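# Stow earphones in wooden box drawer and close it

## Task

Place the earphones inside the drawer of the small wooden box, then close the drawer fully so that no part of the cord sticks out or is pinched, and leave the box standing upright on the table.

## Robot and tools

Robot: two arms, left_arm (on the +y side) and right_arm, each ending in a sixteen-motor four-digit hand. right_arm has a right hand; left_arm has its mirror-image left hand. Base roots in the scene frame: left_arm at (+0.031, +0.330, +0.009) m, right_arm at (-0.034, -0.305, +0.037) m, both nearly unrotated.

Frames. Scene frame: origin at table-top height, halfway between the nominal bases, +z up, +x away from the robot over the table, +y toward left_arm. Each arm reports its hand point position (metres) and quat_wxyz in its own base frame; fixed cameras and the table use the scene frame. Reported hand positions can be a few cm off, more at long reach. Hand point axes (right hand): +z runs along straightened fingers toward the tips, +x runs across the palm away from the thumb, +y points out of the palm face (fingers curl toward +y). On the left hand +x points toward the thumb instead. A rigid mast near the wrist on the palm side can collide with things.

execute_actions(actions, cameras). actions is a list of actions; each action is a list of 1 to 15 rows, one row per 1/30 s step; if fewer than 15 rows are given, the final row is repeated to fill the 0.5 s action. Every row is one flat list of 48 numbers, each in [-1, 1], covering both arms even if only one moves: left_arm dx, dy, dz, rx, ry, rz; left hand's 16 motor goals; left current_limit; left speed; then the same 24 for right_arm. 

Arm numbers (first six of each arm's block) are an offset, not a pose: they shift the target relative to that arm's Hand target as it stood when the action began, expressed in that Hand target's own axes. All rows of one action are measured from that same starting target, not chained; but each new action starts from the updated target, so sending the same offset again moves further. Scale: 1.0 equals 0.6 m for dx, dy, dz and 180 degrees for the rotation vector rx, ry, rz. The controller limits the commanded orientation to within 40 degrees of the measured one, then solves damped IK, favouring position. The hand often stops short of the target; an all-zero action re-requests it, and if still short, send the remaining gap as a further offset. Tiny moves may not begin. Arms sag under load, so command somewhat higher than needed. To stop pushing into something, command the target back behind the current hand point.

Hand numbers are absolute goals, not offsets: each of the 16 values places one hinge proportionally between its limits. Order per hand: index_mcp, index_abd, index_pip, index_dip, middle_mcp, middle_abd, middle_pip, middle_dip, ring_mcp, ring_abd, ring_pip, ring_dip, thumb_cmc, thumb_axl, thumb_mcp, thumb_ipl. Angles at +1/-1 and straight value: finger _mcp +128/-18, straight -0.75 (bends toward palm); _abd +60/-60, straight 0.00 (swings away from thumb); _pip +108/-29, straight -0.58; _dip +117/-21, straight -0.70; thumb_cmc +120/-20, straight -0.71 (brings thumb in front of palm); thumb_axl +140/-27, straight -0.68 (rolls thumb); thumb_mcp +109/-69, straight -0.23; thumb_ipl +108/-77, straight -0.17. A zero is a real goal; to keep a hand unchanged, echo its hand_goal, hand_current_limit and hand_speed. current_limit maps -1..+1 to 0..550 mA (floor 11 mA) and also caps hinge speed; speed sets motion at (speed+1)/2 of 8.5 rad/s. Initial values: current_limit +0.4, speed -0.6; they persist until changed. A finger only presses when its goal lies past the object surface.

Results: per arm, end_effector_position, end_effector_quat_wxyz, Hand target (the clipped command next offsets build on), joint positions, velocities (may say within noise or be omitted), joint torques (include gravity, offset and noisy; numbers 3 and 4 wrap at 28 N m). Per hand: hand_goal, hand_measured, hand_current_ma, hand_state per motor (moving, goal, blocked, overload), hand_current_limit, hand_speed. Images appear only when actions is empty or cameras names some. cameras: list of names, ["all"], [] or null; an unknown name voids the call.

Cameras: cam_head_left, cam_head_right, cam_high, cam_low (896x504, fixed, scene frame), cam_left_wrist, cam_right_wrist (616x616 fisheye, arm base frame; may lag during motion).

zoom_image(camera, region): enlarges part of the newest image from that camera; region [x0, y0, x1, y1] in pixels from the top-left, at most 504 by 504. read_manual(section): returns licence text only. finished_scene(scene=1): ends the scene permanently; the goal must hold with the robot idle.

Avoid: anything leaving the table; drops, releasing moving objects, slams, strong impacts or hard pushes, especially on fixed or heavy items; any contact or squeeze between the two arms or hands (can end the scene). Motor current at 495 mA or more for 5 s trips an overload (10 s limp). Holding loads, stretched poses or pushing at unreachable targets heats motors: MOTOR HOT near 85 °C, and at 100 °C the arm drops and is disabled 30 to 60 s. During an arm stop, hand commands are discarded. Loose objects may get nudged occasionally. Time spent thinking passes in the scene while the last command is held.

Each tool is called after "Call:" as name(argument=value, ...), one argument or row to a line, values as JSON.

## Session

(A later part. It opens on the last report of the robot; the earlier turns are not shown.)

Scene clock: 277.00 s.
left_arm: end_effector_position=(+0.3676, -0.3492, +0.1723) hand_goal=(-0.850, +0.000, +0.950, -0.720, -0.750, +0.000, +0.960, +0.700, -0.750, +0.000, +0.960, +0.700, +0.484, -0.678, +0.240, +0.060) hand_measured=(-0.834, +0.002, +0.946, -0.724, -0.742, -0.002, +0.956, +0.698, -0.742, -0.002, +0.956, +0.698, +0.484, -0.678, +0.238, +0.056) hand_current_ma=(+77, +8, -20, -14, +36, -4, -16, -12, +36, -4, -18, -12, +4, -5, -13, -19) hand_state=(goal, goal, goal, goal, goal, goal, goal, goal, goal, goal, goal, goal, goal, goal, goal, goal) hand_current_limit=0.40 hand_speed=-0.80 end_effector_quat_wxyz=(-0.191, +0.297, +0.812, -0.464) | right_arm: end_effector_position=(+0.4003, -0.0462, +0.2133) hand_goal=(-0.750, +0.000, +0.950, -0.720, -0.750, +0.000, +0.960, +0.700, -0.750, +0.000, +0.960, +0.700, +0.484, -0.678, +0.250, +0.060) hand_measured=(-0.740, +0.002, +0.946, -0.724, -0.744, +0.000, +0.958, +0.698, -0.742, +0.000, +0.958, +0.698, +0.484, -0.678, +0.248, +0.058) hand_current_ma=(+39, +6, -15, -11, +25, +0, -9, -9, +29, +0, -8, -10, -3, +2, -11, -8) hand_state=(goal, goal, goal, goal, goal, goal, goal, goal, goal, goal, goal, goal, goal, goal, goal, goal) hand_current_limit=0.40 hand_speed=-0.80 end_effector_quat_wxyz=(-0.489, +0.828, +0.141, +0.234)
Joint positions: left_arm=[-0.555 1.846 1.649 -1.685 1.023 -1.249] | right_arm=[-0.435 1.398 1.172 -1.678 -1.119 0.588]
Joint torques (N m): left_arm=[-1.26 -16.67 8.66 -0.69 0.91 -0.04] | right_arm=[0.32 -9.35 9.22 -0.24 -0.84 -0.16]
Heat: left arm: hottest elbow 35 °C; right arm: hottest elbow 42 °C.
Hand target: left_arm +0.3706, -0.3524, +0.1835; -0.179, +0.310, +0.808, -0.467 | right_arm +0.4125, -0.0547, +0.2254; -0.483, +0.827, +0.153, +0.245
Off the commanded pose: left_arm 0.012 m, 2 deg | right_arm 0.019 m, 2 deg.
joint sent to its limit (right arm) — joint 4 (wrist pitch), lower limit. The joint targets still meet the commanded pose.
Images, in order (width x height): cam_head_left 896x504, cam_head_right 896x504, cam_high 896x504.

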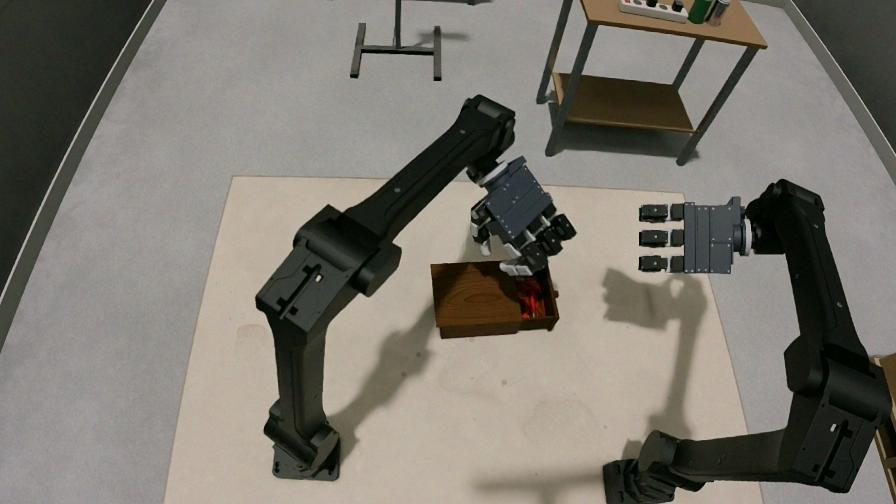

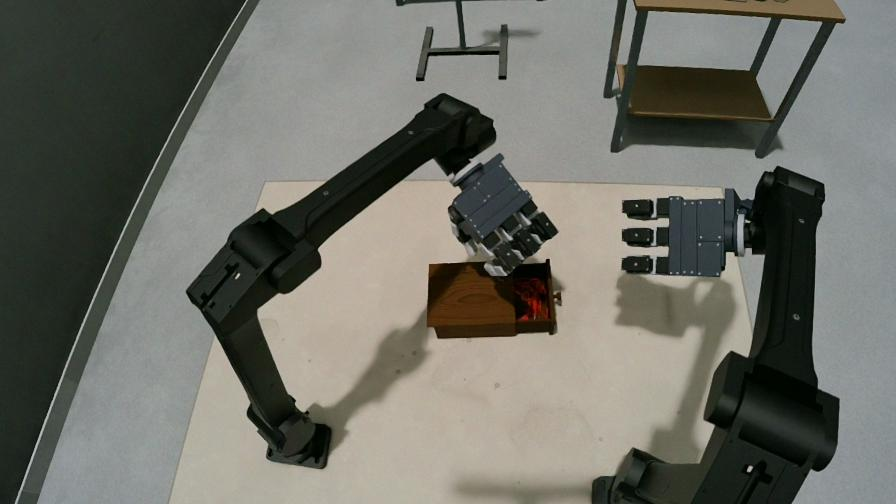

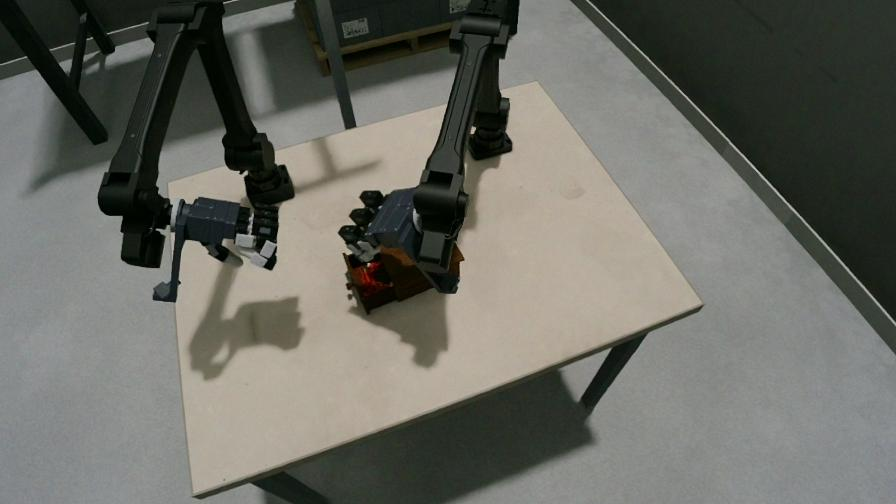

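Call:
execute_actions(
  actions=[
    [[0.0557,-0.0052,-0.0868,0,0,0,-0.85,0,0.95,-0.72,-0.75,0,0.96,0.7,-0.75,0,0.96,0.7,0.484,-0.678,0.24,0.06,0.4,-0.8,0,0,0,0,0,0,-0.75,0,0.95,-0.72,-0.75,0,0.96,0.7,-0.75,0,0.96,0.7,0.484,-0.678,0.25,0.06,0.4,-0.8]],
    [[0.0557,-0.0052,-0.0868,0,0,0,-0.85,0,0.95,-0.72,-0.75,0,0.96,0.7,-0.75,0,0.96,0.7,0.484,-0.678,0.24,0.06,0.4,-0.8,0,0,0,0,0,0,-0.75,0,0.95,-0.72,-0.75,0,0.96,0.7,-0.75,0,0.96,0.7,0.484,-0.678,0.25,0.06,0.4,-0.8]],
  ],
  cameras=["all"],
)

Call:
zoom_image(
  camera="cam_head_left",
  region=[500, 250, 570, 335],
)

Call:
zoom_image(
  camera="cam_high",
  region=[335, 235, 415, 320],
)

Call:
zoom_image(
  camera="cam_head_right",
  region=[500, 250, 570, 335],
)

Call:
zoom_image(
  camera="cam_low",
  region=[370, 250, 460, 310],
)

Scene clock: 279.13 s.
left_arm: end_effector_position=(+0.3802, -0.2433, +0.2369) hand_goal=(-0.850, +0.000, +0.950, -0.720, -0.750, +0.000, +0.960, +0.700, -0.750, +0.000, +0.960, +0.700, +0.484, -0.678, +0.240, +0.060) hand_measured=(-0.836, +0.002, +0.946, -0.724, -0.742, -0.002, +0.956, +0.698, -0.742, -0.002, +0.956, +0.698, +0.486, -0.678, +0.238, +0.056) hand_current_ma=(+71, +8, -20, -14, +36, -4, -16, -12, +36, -4, -18, -12, +5, -5, -13, -18) hand_state=(goal, goal, goal, goal, goal, goal, goal, goal, goal, goal, goal, goal, goal, goal, goal, goal) hand_current_limit=0.40 hand_speed=-0.80 end_effector_quat_wxyz=(-0.094, +0.268, +0.846, -0.452) | right_arm: end_effector_position=(+0.4003, -0.0462, +0.2133) hand_goal=(-0.750, +0.000, +0.950, -0.720, -0.750, +0.000, +0.960, +0.700, -0.750, +0.000, +0.960, +0.700, +0.484, -0.678, +0.250, +0.060) hand_measured=(-0.740, +0.002, +0.946, -0.724, -0.744, +0.000, +0.958, +0.698, -0.742, +0.000, +0.958, +0.698, +0.484, -0.678, +0.248, +0.058) hand_current_ma=(+39, +6, -15, -11, +25, +0, -9, -9, +29, +0, -8, -10, -3, +2, -11, -8) hand_state=(goal, goal, goal, goal, goal, goal, goal, goal, goal, goal, goal, goal, goal, goal, goal, goal) hand_current_limit=0.40 hand_speed=-0.80 end_effector_quat_wxyz=(-0.489, +0.828, +0.141, +0.234)
Joint positions: left_arm=[-0.369 1.607 1.537 -1.703 0.945 -1.222] | right_arm=[-0.435 1.398 1.172 -1.678 -1.119 0.588]
Joint torques (N m): left_arm=[-1.55 -13.22 7.71 -0.47 0.86 -0.01] | right_arm=[-0.56 -9.99 9.28 -0.31 -0.81 -0.12]
Heat: left arm: hottest elbow 35 °C; right arm: hottest elbow 43 °C.
Hand target: left_arm +0.3794, -0.2430, +0.2410; -0.179, +0.310, +0.808, -0.467 | right_arm +0.4125, -0.0547, +0.2254; -0.483, +0.827, +0.153, +0.245
Off the commanded pose: left_arm 0.004 m, 12 deg | right_arm 0.019 m, 2 deg.
joint sent to its limit (left arm) — joint 4 (wrist pitch), lower limit. The joint targets are off in orientation, not in position.
joint sent to its limit (right arm) — joint 4 (wrist pitch), lower limit. The joint targets still meet the commanded pose.
camera_calibration:
cam_left_wrist: T_world_to_cam=[[0.43373, -0.660802, 0.612552, -0.512419], [-0.258672, 0.559893, 0.787152, -0.00059236], [-0.863115, -0.499861, 0.0719111, 0.309716], [0, 0, 0, 1]] pos_world=[0.489419, -0.183461, 0.292077]
cam_right_wrist: T_world_to_cam=[[-0.334711, -0.303275, -0.892184, 0.340066], [-0.775559, -0.449116, 0.443624, 0.143047], [-0.535234, 0.840428, -0.0848834, 0.398143], [0, 0, 0, 1]] pos_world=[0.437865, -0.167232, 0.273738]

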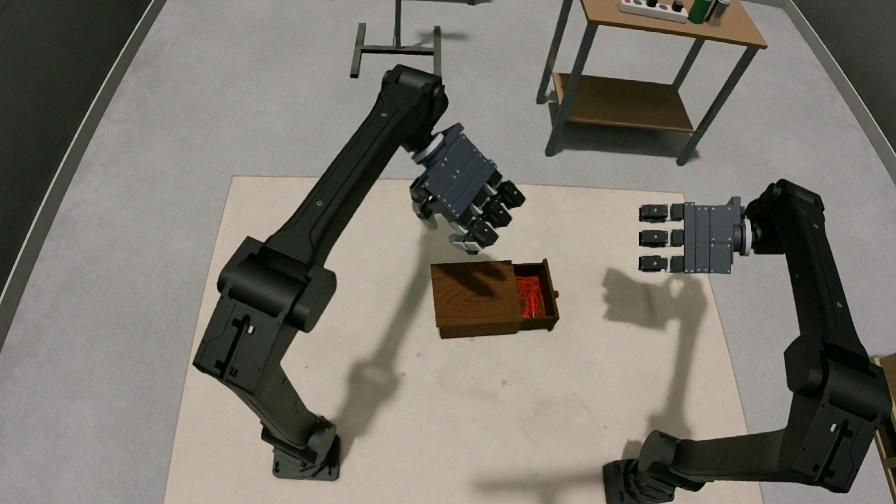

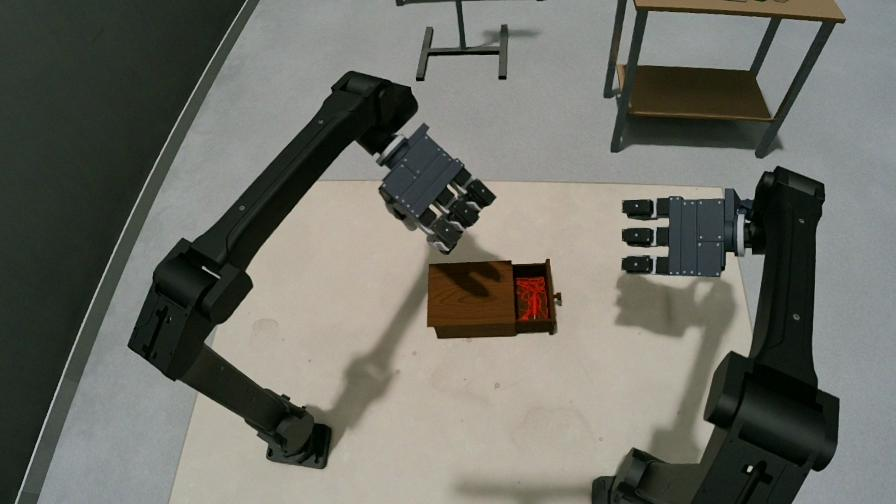

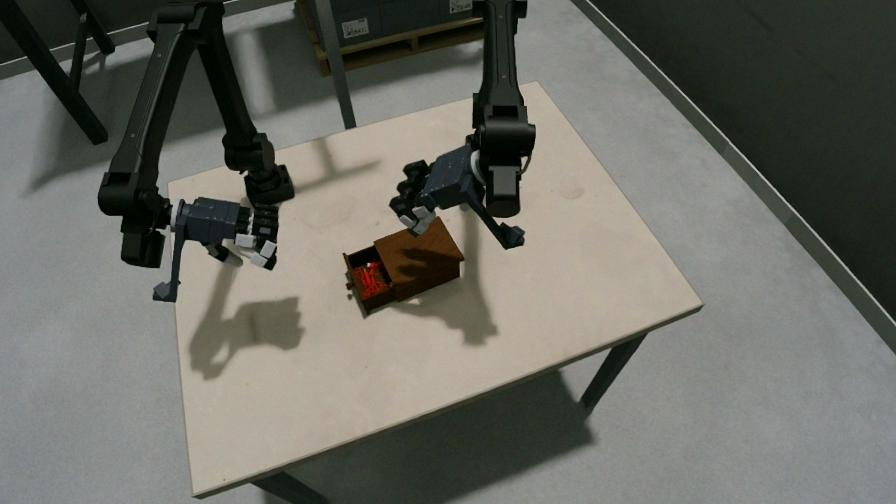

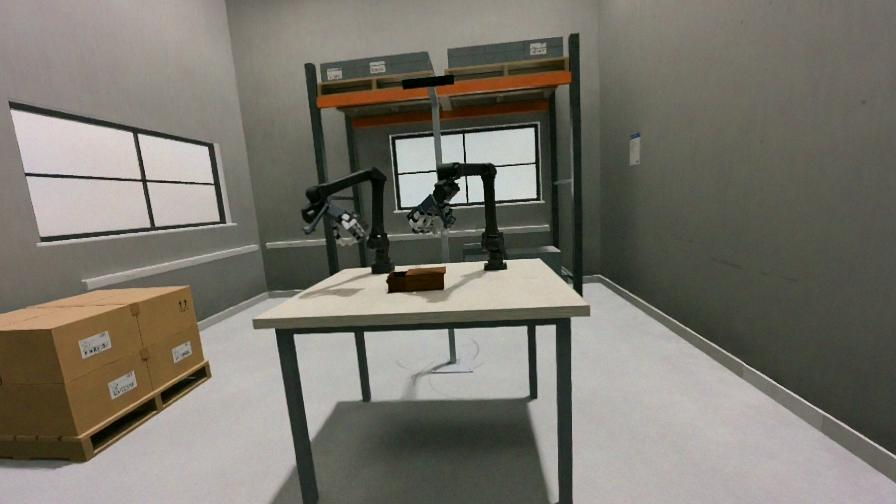

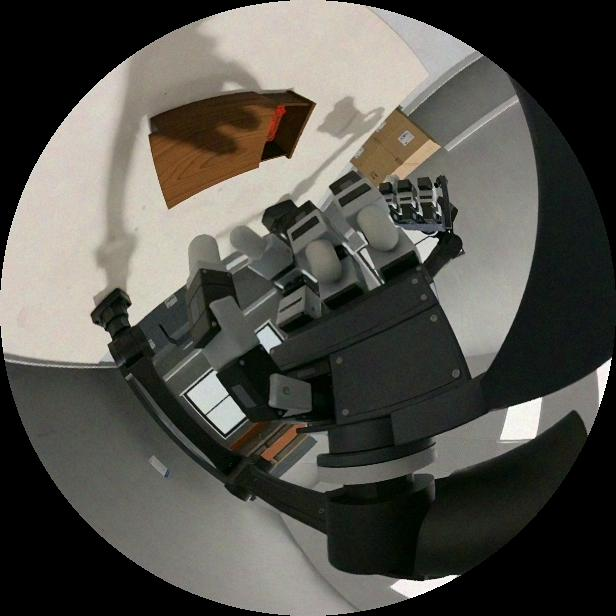

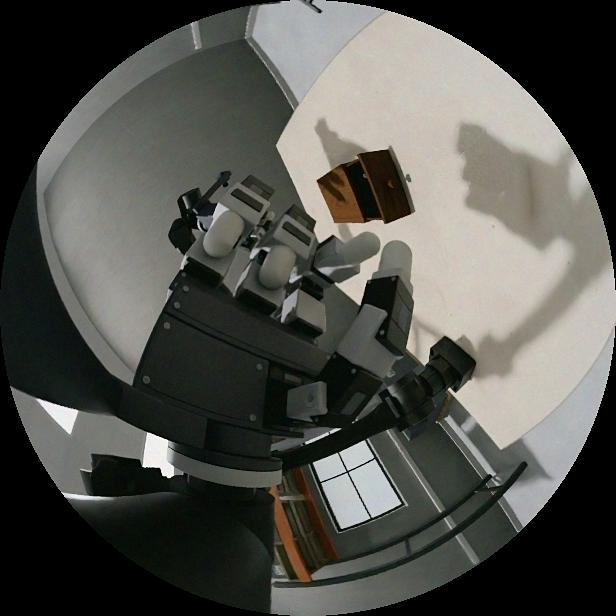

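Scaled by 5.929 from the camera's 896x504 image, which has a finer 1280x720 frame.

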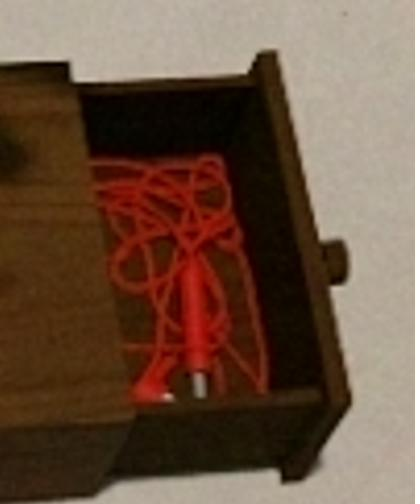

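Scaled by 5.929 from the camera's 896x504 image, which has a finer 1280x720 frame.

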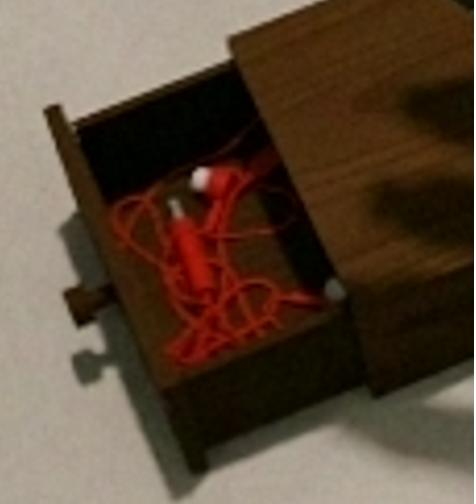

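Scaled by 5.929 from the camera's 896x504 image, which has a finer 1280x720 frame.

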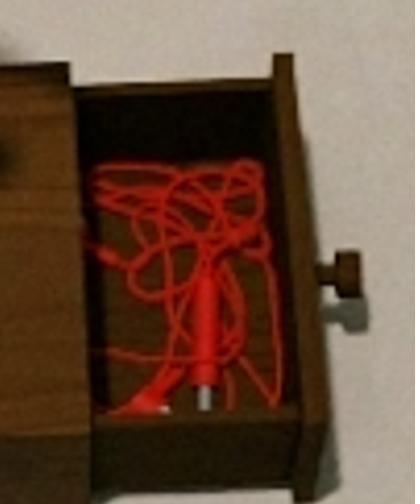

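Scaled by 5.600 from the camera's 896x504 image, which has a finer 1280x720 frame.

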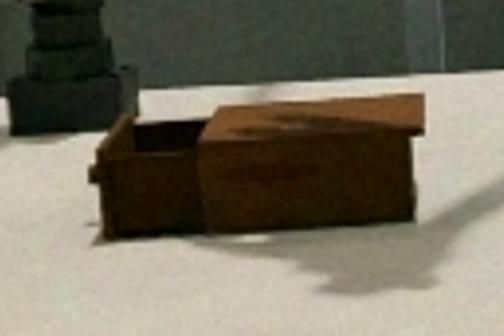

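Call:
zoom_image(
  camera="cam_high",
  region=[370, 265, 410, 305],
)

Call:
zoom_image(
  camera="cam_head_right",
  region=[505, 255, 560, 300],
)

Call:
zoom_image(
  camera="cam_left_wrist",
  region=[230, 70, 340, 180],
)

Call:
zoom_image(
  camera="cam_right_wrist",
  region=[300, 130, 430, 250],
)

Scaled by 12.600 from the camera's 896x504 image, which has a finer 1280x720 frame.

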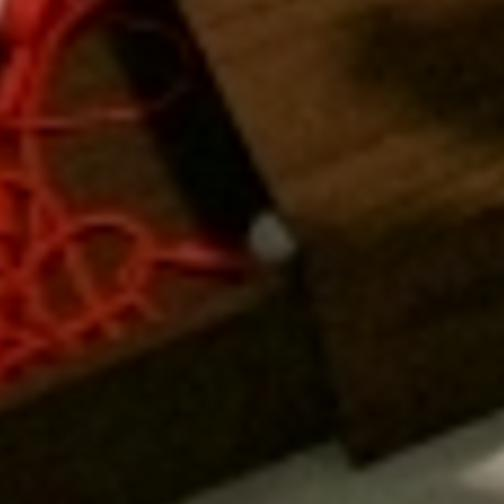

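Scaled by 9.164 from the camera's 896x504 image, which has a finer 1280x720 frame.

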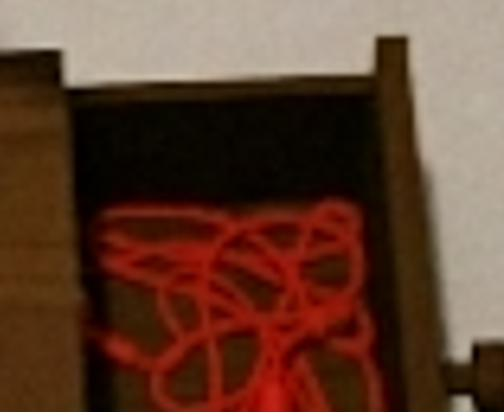

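Scaled by 4.582 from the camera's 616x616 image, which has a finer 880x880 frame.

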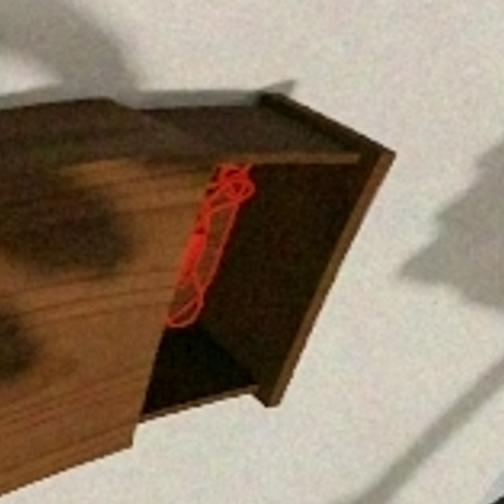

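Scaled by 3.877 from the camera's 616x616 image, which has a finer 880x880 frame.

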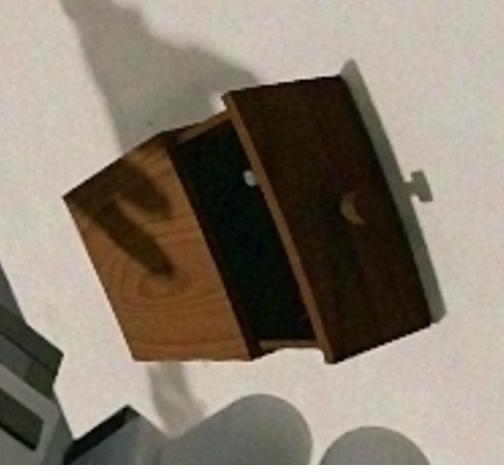

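Call:
execute_actions(
  actions=[
    [[0,0,0,0,0,0,-0.75,0,0.95,-0.72,-0.75,0,0.96,0.7,-0.75,0,0.96,0.7,0.484,-0.678,0.24,0.06,0.4,-0.8,-0.0561,-0.0066,0.0777,0.0021,-0.0543,0.0762,-0.45,0,0.2,-0.9,-0.75,0,0.96,0.7,-0.45,0,0.2,-0.9,0.484,-0.678,0.25,0.06,0.4,-0.6]],
  ],
  cameras=["cam_head_right"],
)

Scene clock: 291.07 s.
left_arm: end_effector_position=(+0.3802, -0.2433, +0.2369) hand_goal=(-0.750, +0.000, +0.950, -0.720, -0.750, +0.000, +0.960, +0.700, -0.750, +0.000, +0.960, +0.700, +0.484, -0.678, +0.240, +0.060) hand_measured=(-0.748, +0.002, +0.946, -0.724, -0.742, -0.002, +0.956, +0.698, -0.742, -0.002, +0.956, +0.698, +0.486, -0.678, +0.238, +0.056) hand_current_ma=(+13, +8, -20, -14, +36, -4, -16, -12, +36, -4, -18, -12, +5, -5, -13, -18) hand_state=(goal, goal, goal, goal, goal, goal, goal, goal, goal, goal, goal, goal, goal, goal, goal, goal) hand_current_limit=0.40 hand_speed=-0.80 end_effector_quat_wxyz=(-0.094, +0.268, +0.846, -0.452) | right_arm: end_effector_position=(+0.3817, -0.0094, +0.1791) hand_goal=(-0.450, +0.000, +0.200, -0.900, -0.750, +0.000, +0.960, +0.700, -0.450, +0.000, +0.200, -0.900, +0.484, -0.678, +0.250, +0.060) hand_measured=(-0.448, +0.002, +0.202, -0.898, -0.744, +0.000, +0.958, +0.698, -0.448, +0.000, +0.202, -0.898, +0.484, -0.678, +0.248, +0.058) hand_current_ma=(+11, +6, +8, +9, +25, +0, -9, -9, +11, +0, +7, +10, -3, +2, -11, -8) hand_state=(goal, goal, goal, goal, goal, goal, goal, goal, goal, goal, goal, goal, goal, goal, goal, goal) hand_current_limit=0.40 hand_speed=-0.60 end_effector_quat_wxyz=(-0.506, +0.852, +0.089, +0.101)
Joint positions: left_arm=[-0.369 1.607 1.537 -1.703 0.945 -1.222] | right_arm=[-0.316 1.464 1.177 -1.678 -1.039 0.82]
Joint torques (N m): left_arm=[-0.79 -13.33 7.71 -0.43 0.85 0] | right_arm=[0.67 -10.99 8.47 0.5 -0.74 0.2]
Heat: left arm: hottest elbow 34 °C; right arm: hottest elbow 42 °C.
Hand target: left_arm +0.3793, -0.2430, +0.2410; -0.179, +0.310, +0.808, -0.467 | right_arm +0.3946, -0.0125, +0.1905; -0.497, +0.855, +0.095, +0.114
Off the commanded pose: left_arm 0.004 m, 12 deg | right_arm 0.017 m, 2 deg.
joint sent to its limit (left arm) — joint 4 (wrist pitch), lower limit. The joint targets are off in orientation, not in position.
Images, in order (width x height): cam_head_right 896x504.

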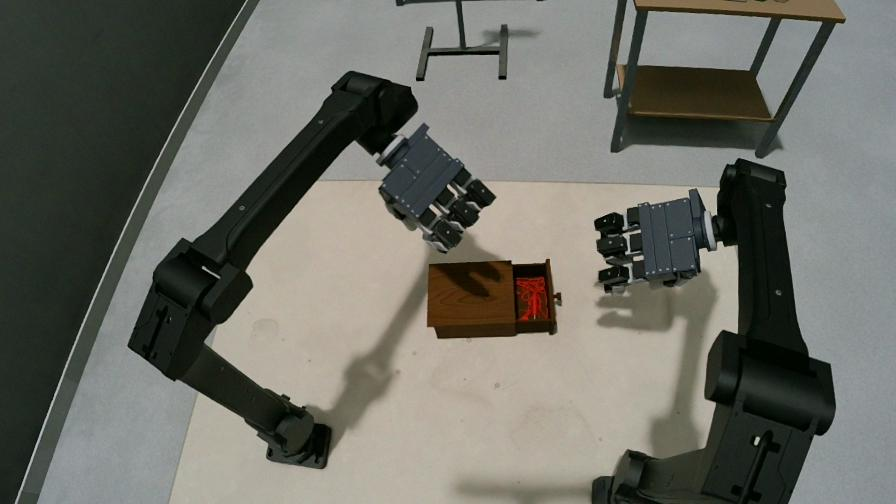

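Call:
execute_actions(
  actions=[
    [[0,0,0,0,0,0,-0.75,0,0.95,-0.72,-0.75,0,0.96,0.7,-0.75,0,0.96,0.7,0.484,-0.678,0.24,0.06,0.4,-0.8,-0.0473,0.0275,0.0992,0.0021,-0.0543,0.0762,-0.137,0,-0.577,-0.98,-0.75,0,0.96,0.7,-0.137,0,-0.577,-0.98,0.484,-0.678,0.25,0.06,0.4,-0.6]],
  ],
  cameras=["cam_head_right", "cam_head_left", "cam_high", "cam_right_wrist"],
)

Scene clock: 292.80 s.
left_arm: end_effector_position=(+0.3802, -0.2433, +0.2369) hand_goal=(-0.750, +0.000, +0.950, -0.720, -0.750, +0.000, +0.960, +0.700, -0.750, +0.000, +0.960, +0.700, +0.484, -0.678, +0.240, +0.060) hand_measured=(-0.748, +0.002, +0.946, -0.724, -0.742, -0.002, +0.956, +0.698, -0.742, -0.002, +0.956, +0.698, +0.486, -0.678, +0.238, +0.056) hand_current_ma=(+13, +8, -20, -14, +36, -4, -16, -12, +36, -4, -18, -12, +5, -5, -13, -18) hand_state=(goal, goal, goal, goal, goal, goal, goal, goal, goal, goal, goal, goal, goal, goal, goal, goal) hand_current_limit=0.40 hand_speed=-0.80 end_effector_quat_wxyz=(-0.094, +0.268, +0.846, -0.452) | right_arm: end_effector_position=(+0.3703, +0.0310, +0.1330) hand_goal=(-0.138, +0.000, -0.578, -0.980, -0.750, +0.000, +0.960, +0.700, -0.138, +0.000, -0.578, -0.980, +0.484, -0.678, +0.250, +0.060) hand_measured=(-0.136, +0.002, -0.574, -0.978, -0.744, +0.000, +0.958, +0.698, -0.136, +0.000, -0.574, -0.978, +0.484, -0.678, +0.248, +0.058) hand_current_ma=(+6, +6, +16, +10, +25, +0, -9, -9, +6, +0, +16, +10, -3, +2, -11, -8) hand_state=(goal, goal, goal, goal, goal, goal, goal, goal, goal, goal, goal, goal, goal, goal, goal, goal) hand_current_limit=0.40 hand_speed=-0.60 end_effector_quat_wxyz=(-0.505, +0.862, +0.033, -0.030)
Joint positions: left_arm=[-0.369 1.607 1.537 -1.703 0.945 -1.222] | right_arm=[-0.185 1.583 1.178 -1.626 -0.994 1.056]
Joint torques (N m): left_arm=[-0.85 -13.27 7.71 -0.43 0.86 -0.01] | right_arm=[1.08 -13.22 6.69 0.29 -0.68 0.26]
Heat: left arm: hottest elbow 34 °C; right arm: hottest elbow 42 °C.
Hand target: left_arm +0.3793, -0.2430, +0.2410; -0.179, +0.310, +0.808, -0.467 | right_arm +0.3779, +0.0298, +0.1400; -0.500, +0.865, +0.035, -0.020
Off the commanded pose: left_arm 0.004 m, 12 deg | right_arm 0.010 m, 1 deg.
joint sent to its limit (left arm) — joint 4 (wrist pitch), lower limit. The joint targets are off in orientation, not in position.
camera_calibration:
cam_right_wrist: T_world_to_cam=[[-0.737327, -0.368433, -0.56622, 0.389574], [-0.373872, -0.475548, 0.796287, -0.00477683], [-0.562644, 0.798818, 0.212888, 0.282316], [0, 0, 0, 1]] pos_world=[0.444301, -0.0842589, 0.164287]
Images, in order (width x height): cam_head_left 896x504, cam_head_right 896x504, cam_high 896x504, cam_right_wrist 616x616.

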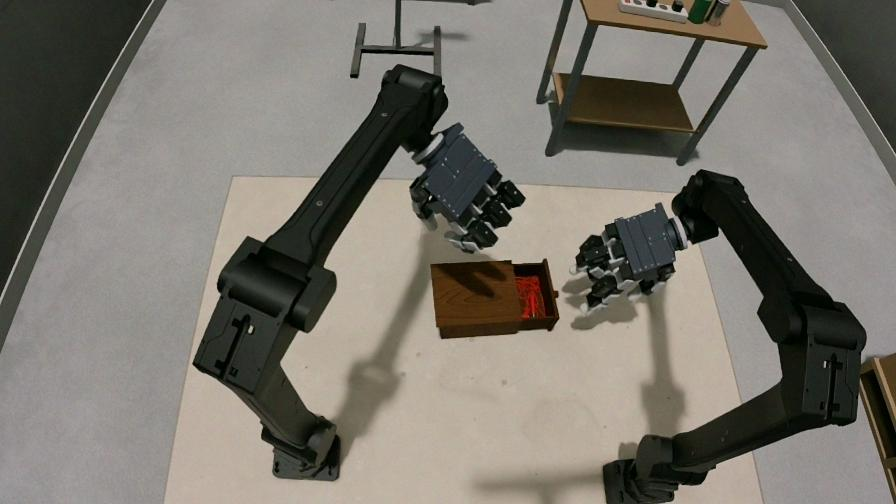

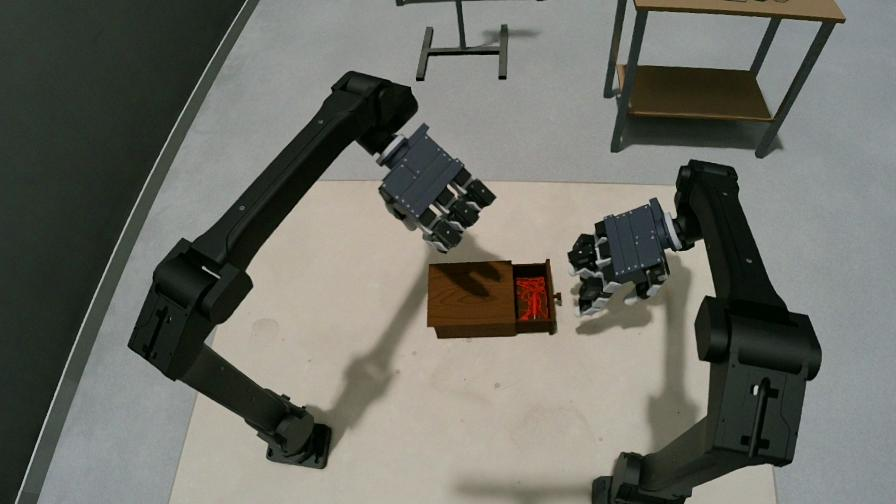

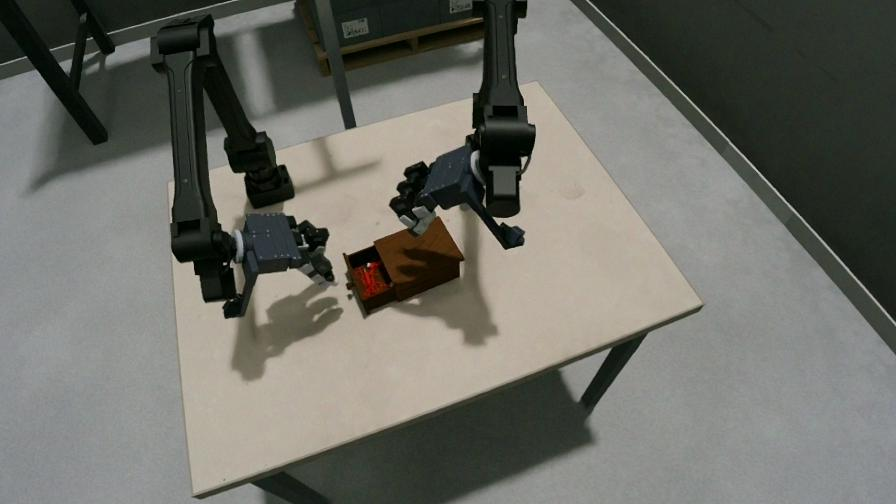

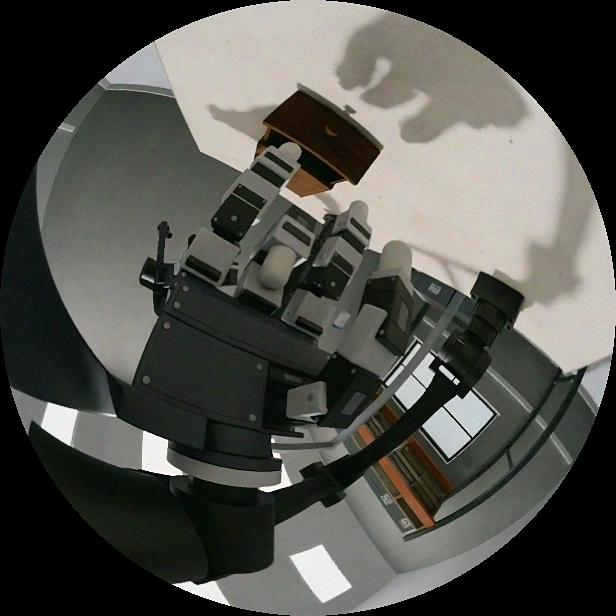

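Call:
execute_actions(
  actions=[
    [[0,0,0,0,0,0,-0.75,0,0.95,-0.72,-0.75,0,0.96,0.7,-0.75,0,0.96,0.7,0.484,-0.678,0.24,0.06,0.4,-0.8,0.005,0.0577,0.0333,0,0,0,-0.137,0,-0.577,-0.98,-0.75,0,0.96,0.7,-0.137,0,-0.577,-0.98,0.484,-0.678,0.25,0.06,0.4,-0.6]],
    [[0,0,0,0,0,0,-0.75,0,0.95,-0.72,-0.75,0,0.96,0.7,-0.75,0,0.96,0.7,0.484,-0.678,0.24,0.06,0.4,-0.8,0.005,0.0577,0.0333,0,0,0,-0.137,0,-0.577,-0.98,-0.75,0,0.96,0.7,-0.137,0,-0.577,-0.98,0.484,-0.678,0.25,0.06,0.4,-0.6]],
  ],
  cameras=["cam_head_right", "cam_head_left", "cam_high", "cam_right_wrist", "cam_low"],
)

Call:
zoom_image(
  camera="cam_head_right",
  region=[500, 230, 680, 350],
)

Call:
zoom_image(
  camera="cam_low",
  region=[320, 220, 460, 310],
)

Call:
zoom_image(
  camera="cam_right_wrist",
  region=[200, 60, 440, 300],
)

Scene clock: 294.80 s.
left_arm: end_effector_position=(+0.3802, -0.2433, +0.2369) hand_goal=(-0.750, +0.000, +0.950, -0.720, -0.750, +0.000, +0.960, +0.700, -0.750, +0.000, +0.960, +0.700, +0.484, -0.678, +0.240, +0.060) hand_measured=(-0.748, +0.002, +0.946, -0.724, -0.742, -0.002, +0.956, +0.698, -0.742, -0.002, +0.956, +0.698, +0.486, -0.678, +0.238, +0.056) hand_current_ma=(+13, +8, -20, -14, +36, -4, -16, -12, +36, -4, -18, -12, +5, -5, -13, -18) hand_state=(goal, goal, goal, goal, goal, goal, goal, goal, goal, goal, goal, goal, goal, goal, goal, goal) hand_current_limit=0.40 hand_speed=-0.80 end_effector_quat_wxyz=(-0.094, +0.268, +0.846, -0.452) | right_arm: end_effector_position=(+0.3802, +0.0288, +0.0594) hand_goal=(-0.138, +0.000, -0.578, -0.980, -0.750, +0.000, +0.960, +0.700, -0.138, +0.000, -0.578, -0.980, +0.484, -0.678, +0.250, +0.060) hand_measured=(-0.136, +0.002, -0.574, -0.978, -0.744, +0.000, +0.958, +0.698, -0.136, +0.000, -0.574, -0.978, +0.484, -0.678, +0.248, +0.058) hand_current_ma=(+6, +6, +15, +10, +25, +0, -9, -9, +7, +0, +15, +10, -3, +2, -11, -8) hand_state=(goal, goal, goal, goal, goal, goal, goal, goal, goal, goal, goal, goal, goal, goal, goal, goal) hand_current_limit=0.40 hand_speed=-0.60 end_effector_quat_wxyz=(-0.501, +0.864, +0.036, -0.020)
Joint positions: left_arm=[-0.369 1.607 1.537 -1.703 0.945 -1.222] | right_arm=[-0.185 1.685 1.095 -1.412 -0.993 1.067]
Joint torques (N m): left_arm=[-0.67 -13.33 7.72 -0.42 0.85 0] | right_arm=[0.97 -13.27 5.37 0.2 -0.72 0.24]
Heat: left arm: hottest elbow 34 °C; right arm: hottest elbow 42 °C.
Hand target: left_arm +0.3793, -0.2430, +0.2410; -0.179, +0.310, +0.808, -0.467 | right_arm +0.3839, +0.0303, +0.0600; -0.500, +0.865, +0.035, -0.020
Off the commanded pose: left_arm 0.004 m, 12 deg | right_arm 0.004 m, 0 deg.
joint sent to its limit (left arm) — joint 4 (wrist pitch), lower limit. The joint targets are off in orientation, not in position.
camera_calibration:
cam_right_wrist: T_world_to_cam=[[-0.72774, -0.369155, -0.57803, 0.351477], [-0.391715, -0.468095, 0.792115, 0.0633211], [-0.562986, 0.802877, 0.196048, 0.306229], [0, 0, 0, 1]] pos_world=[0.45299, -0.0864747, 0.0929708]
Images, in order (width x height): cam_head_left 896x504, cam_head_right 896x504, cam_high 896x504, cam_low 896x504, cam_right_wrist 616x616.

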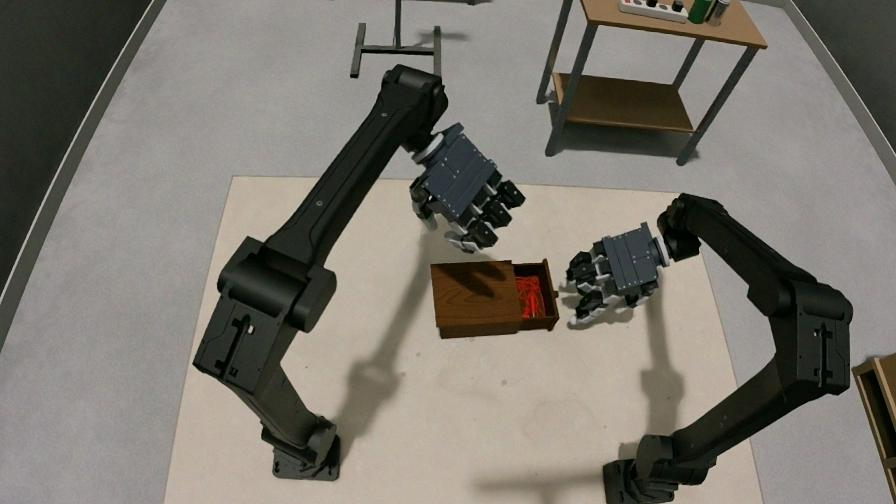

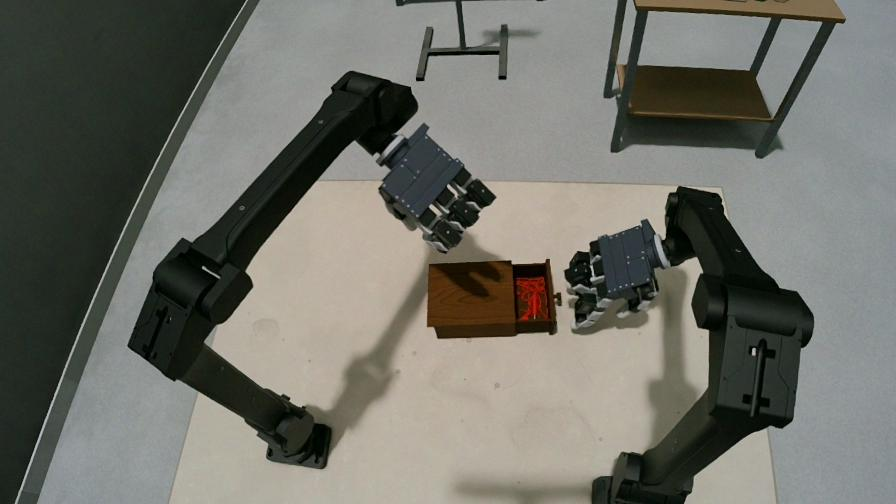

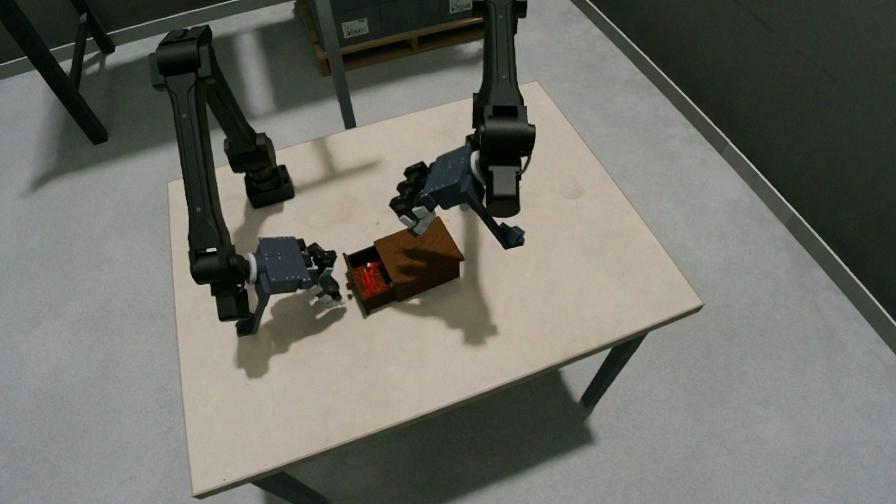

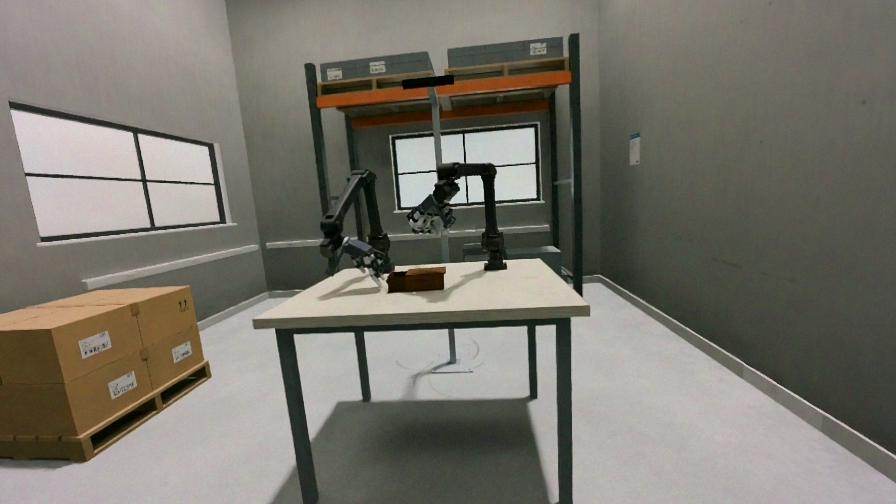

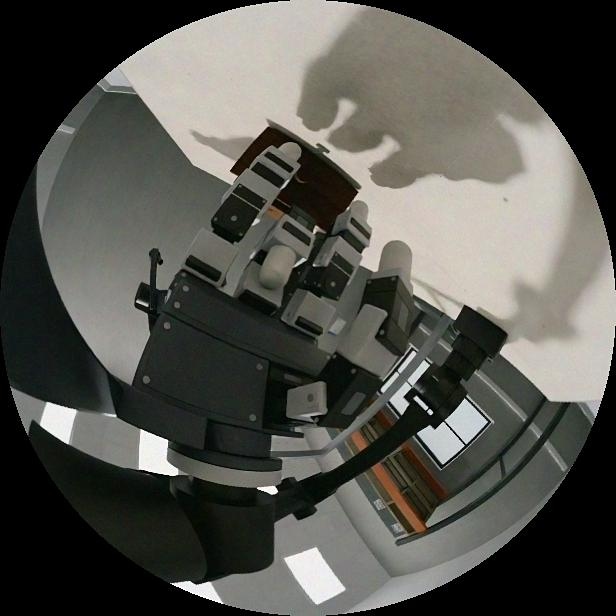

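Scaled by 2.800 from the camera's 896x504 image, which has a finer 1280x720 frame.

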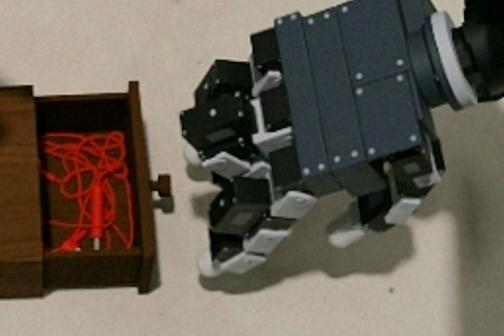

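Scaled by 3.600 from the camera's 896x504 image, which has a finer 1280x720 frame.

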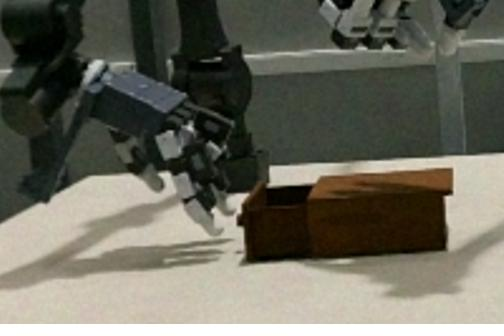

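Scaled by 2.100 from the camera's 616x616 image, which has a finer 880x880 frame.

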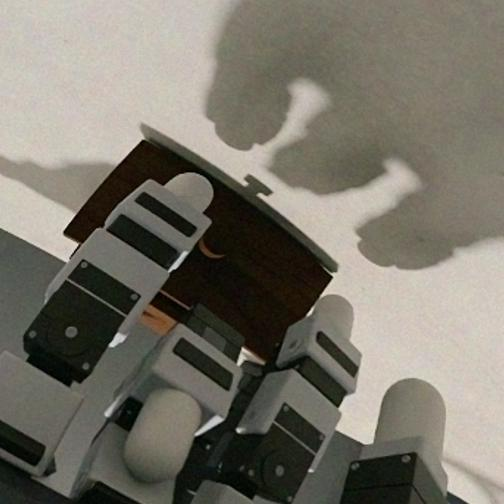

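Call:
zoom_image(
  camera="cam_right_wrist",
  region=[220, 90, 380, 250],
)

Call:
zoom_image(
  camera="cam_head_left",
  region=[520, 240, 640, 345],
)

Call:
zoom_image(
  camera="cam_head_right",
  region=[520, 240, 640, 345],
)

Call:
zoom_image(
  camera="cam_high",
  region=[260, 220, 400, 340],
)

Scaled by 3.150 from the camera's 616x616 image, which has a finer 880x880 frame.

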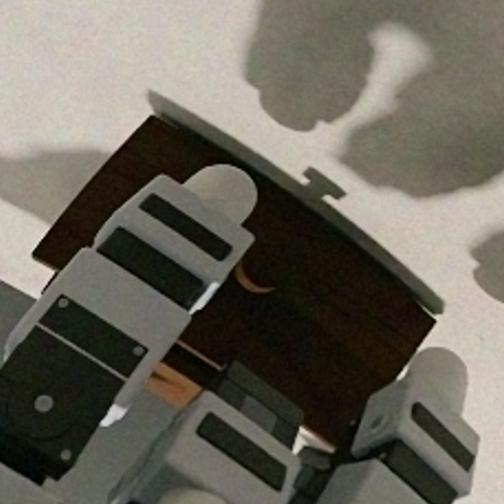

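Scaled by 4.200 from the camera's 896x504 image, which has a finer 1280x720 frame.

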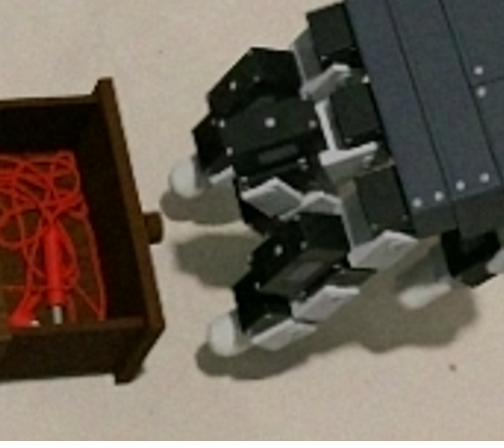

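Scaled by 4.200 from the camera's 896x504 image, which has a finer 1280x720 frame.

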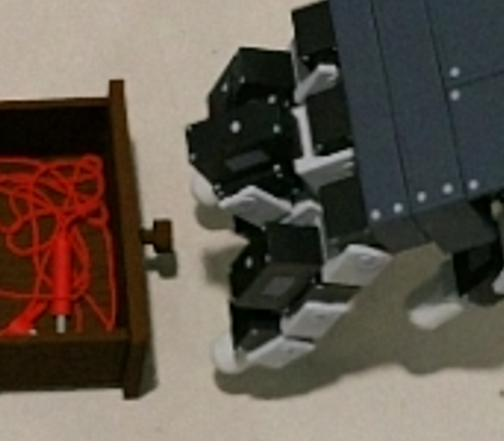

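Scaled by 3.600 from the camera's 896x504 image, which has a finer 1280x720 frame.

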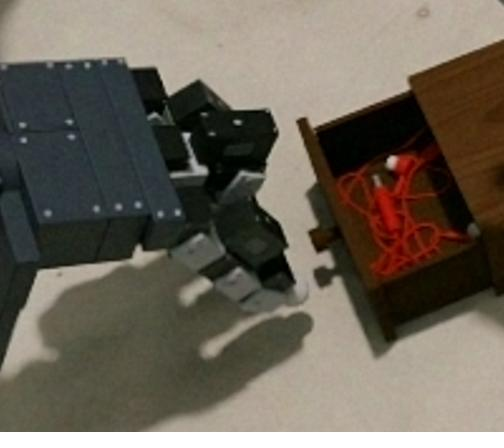

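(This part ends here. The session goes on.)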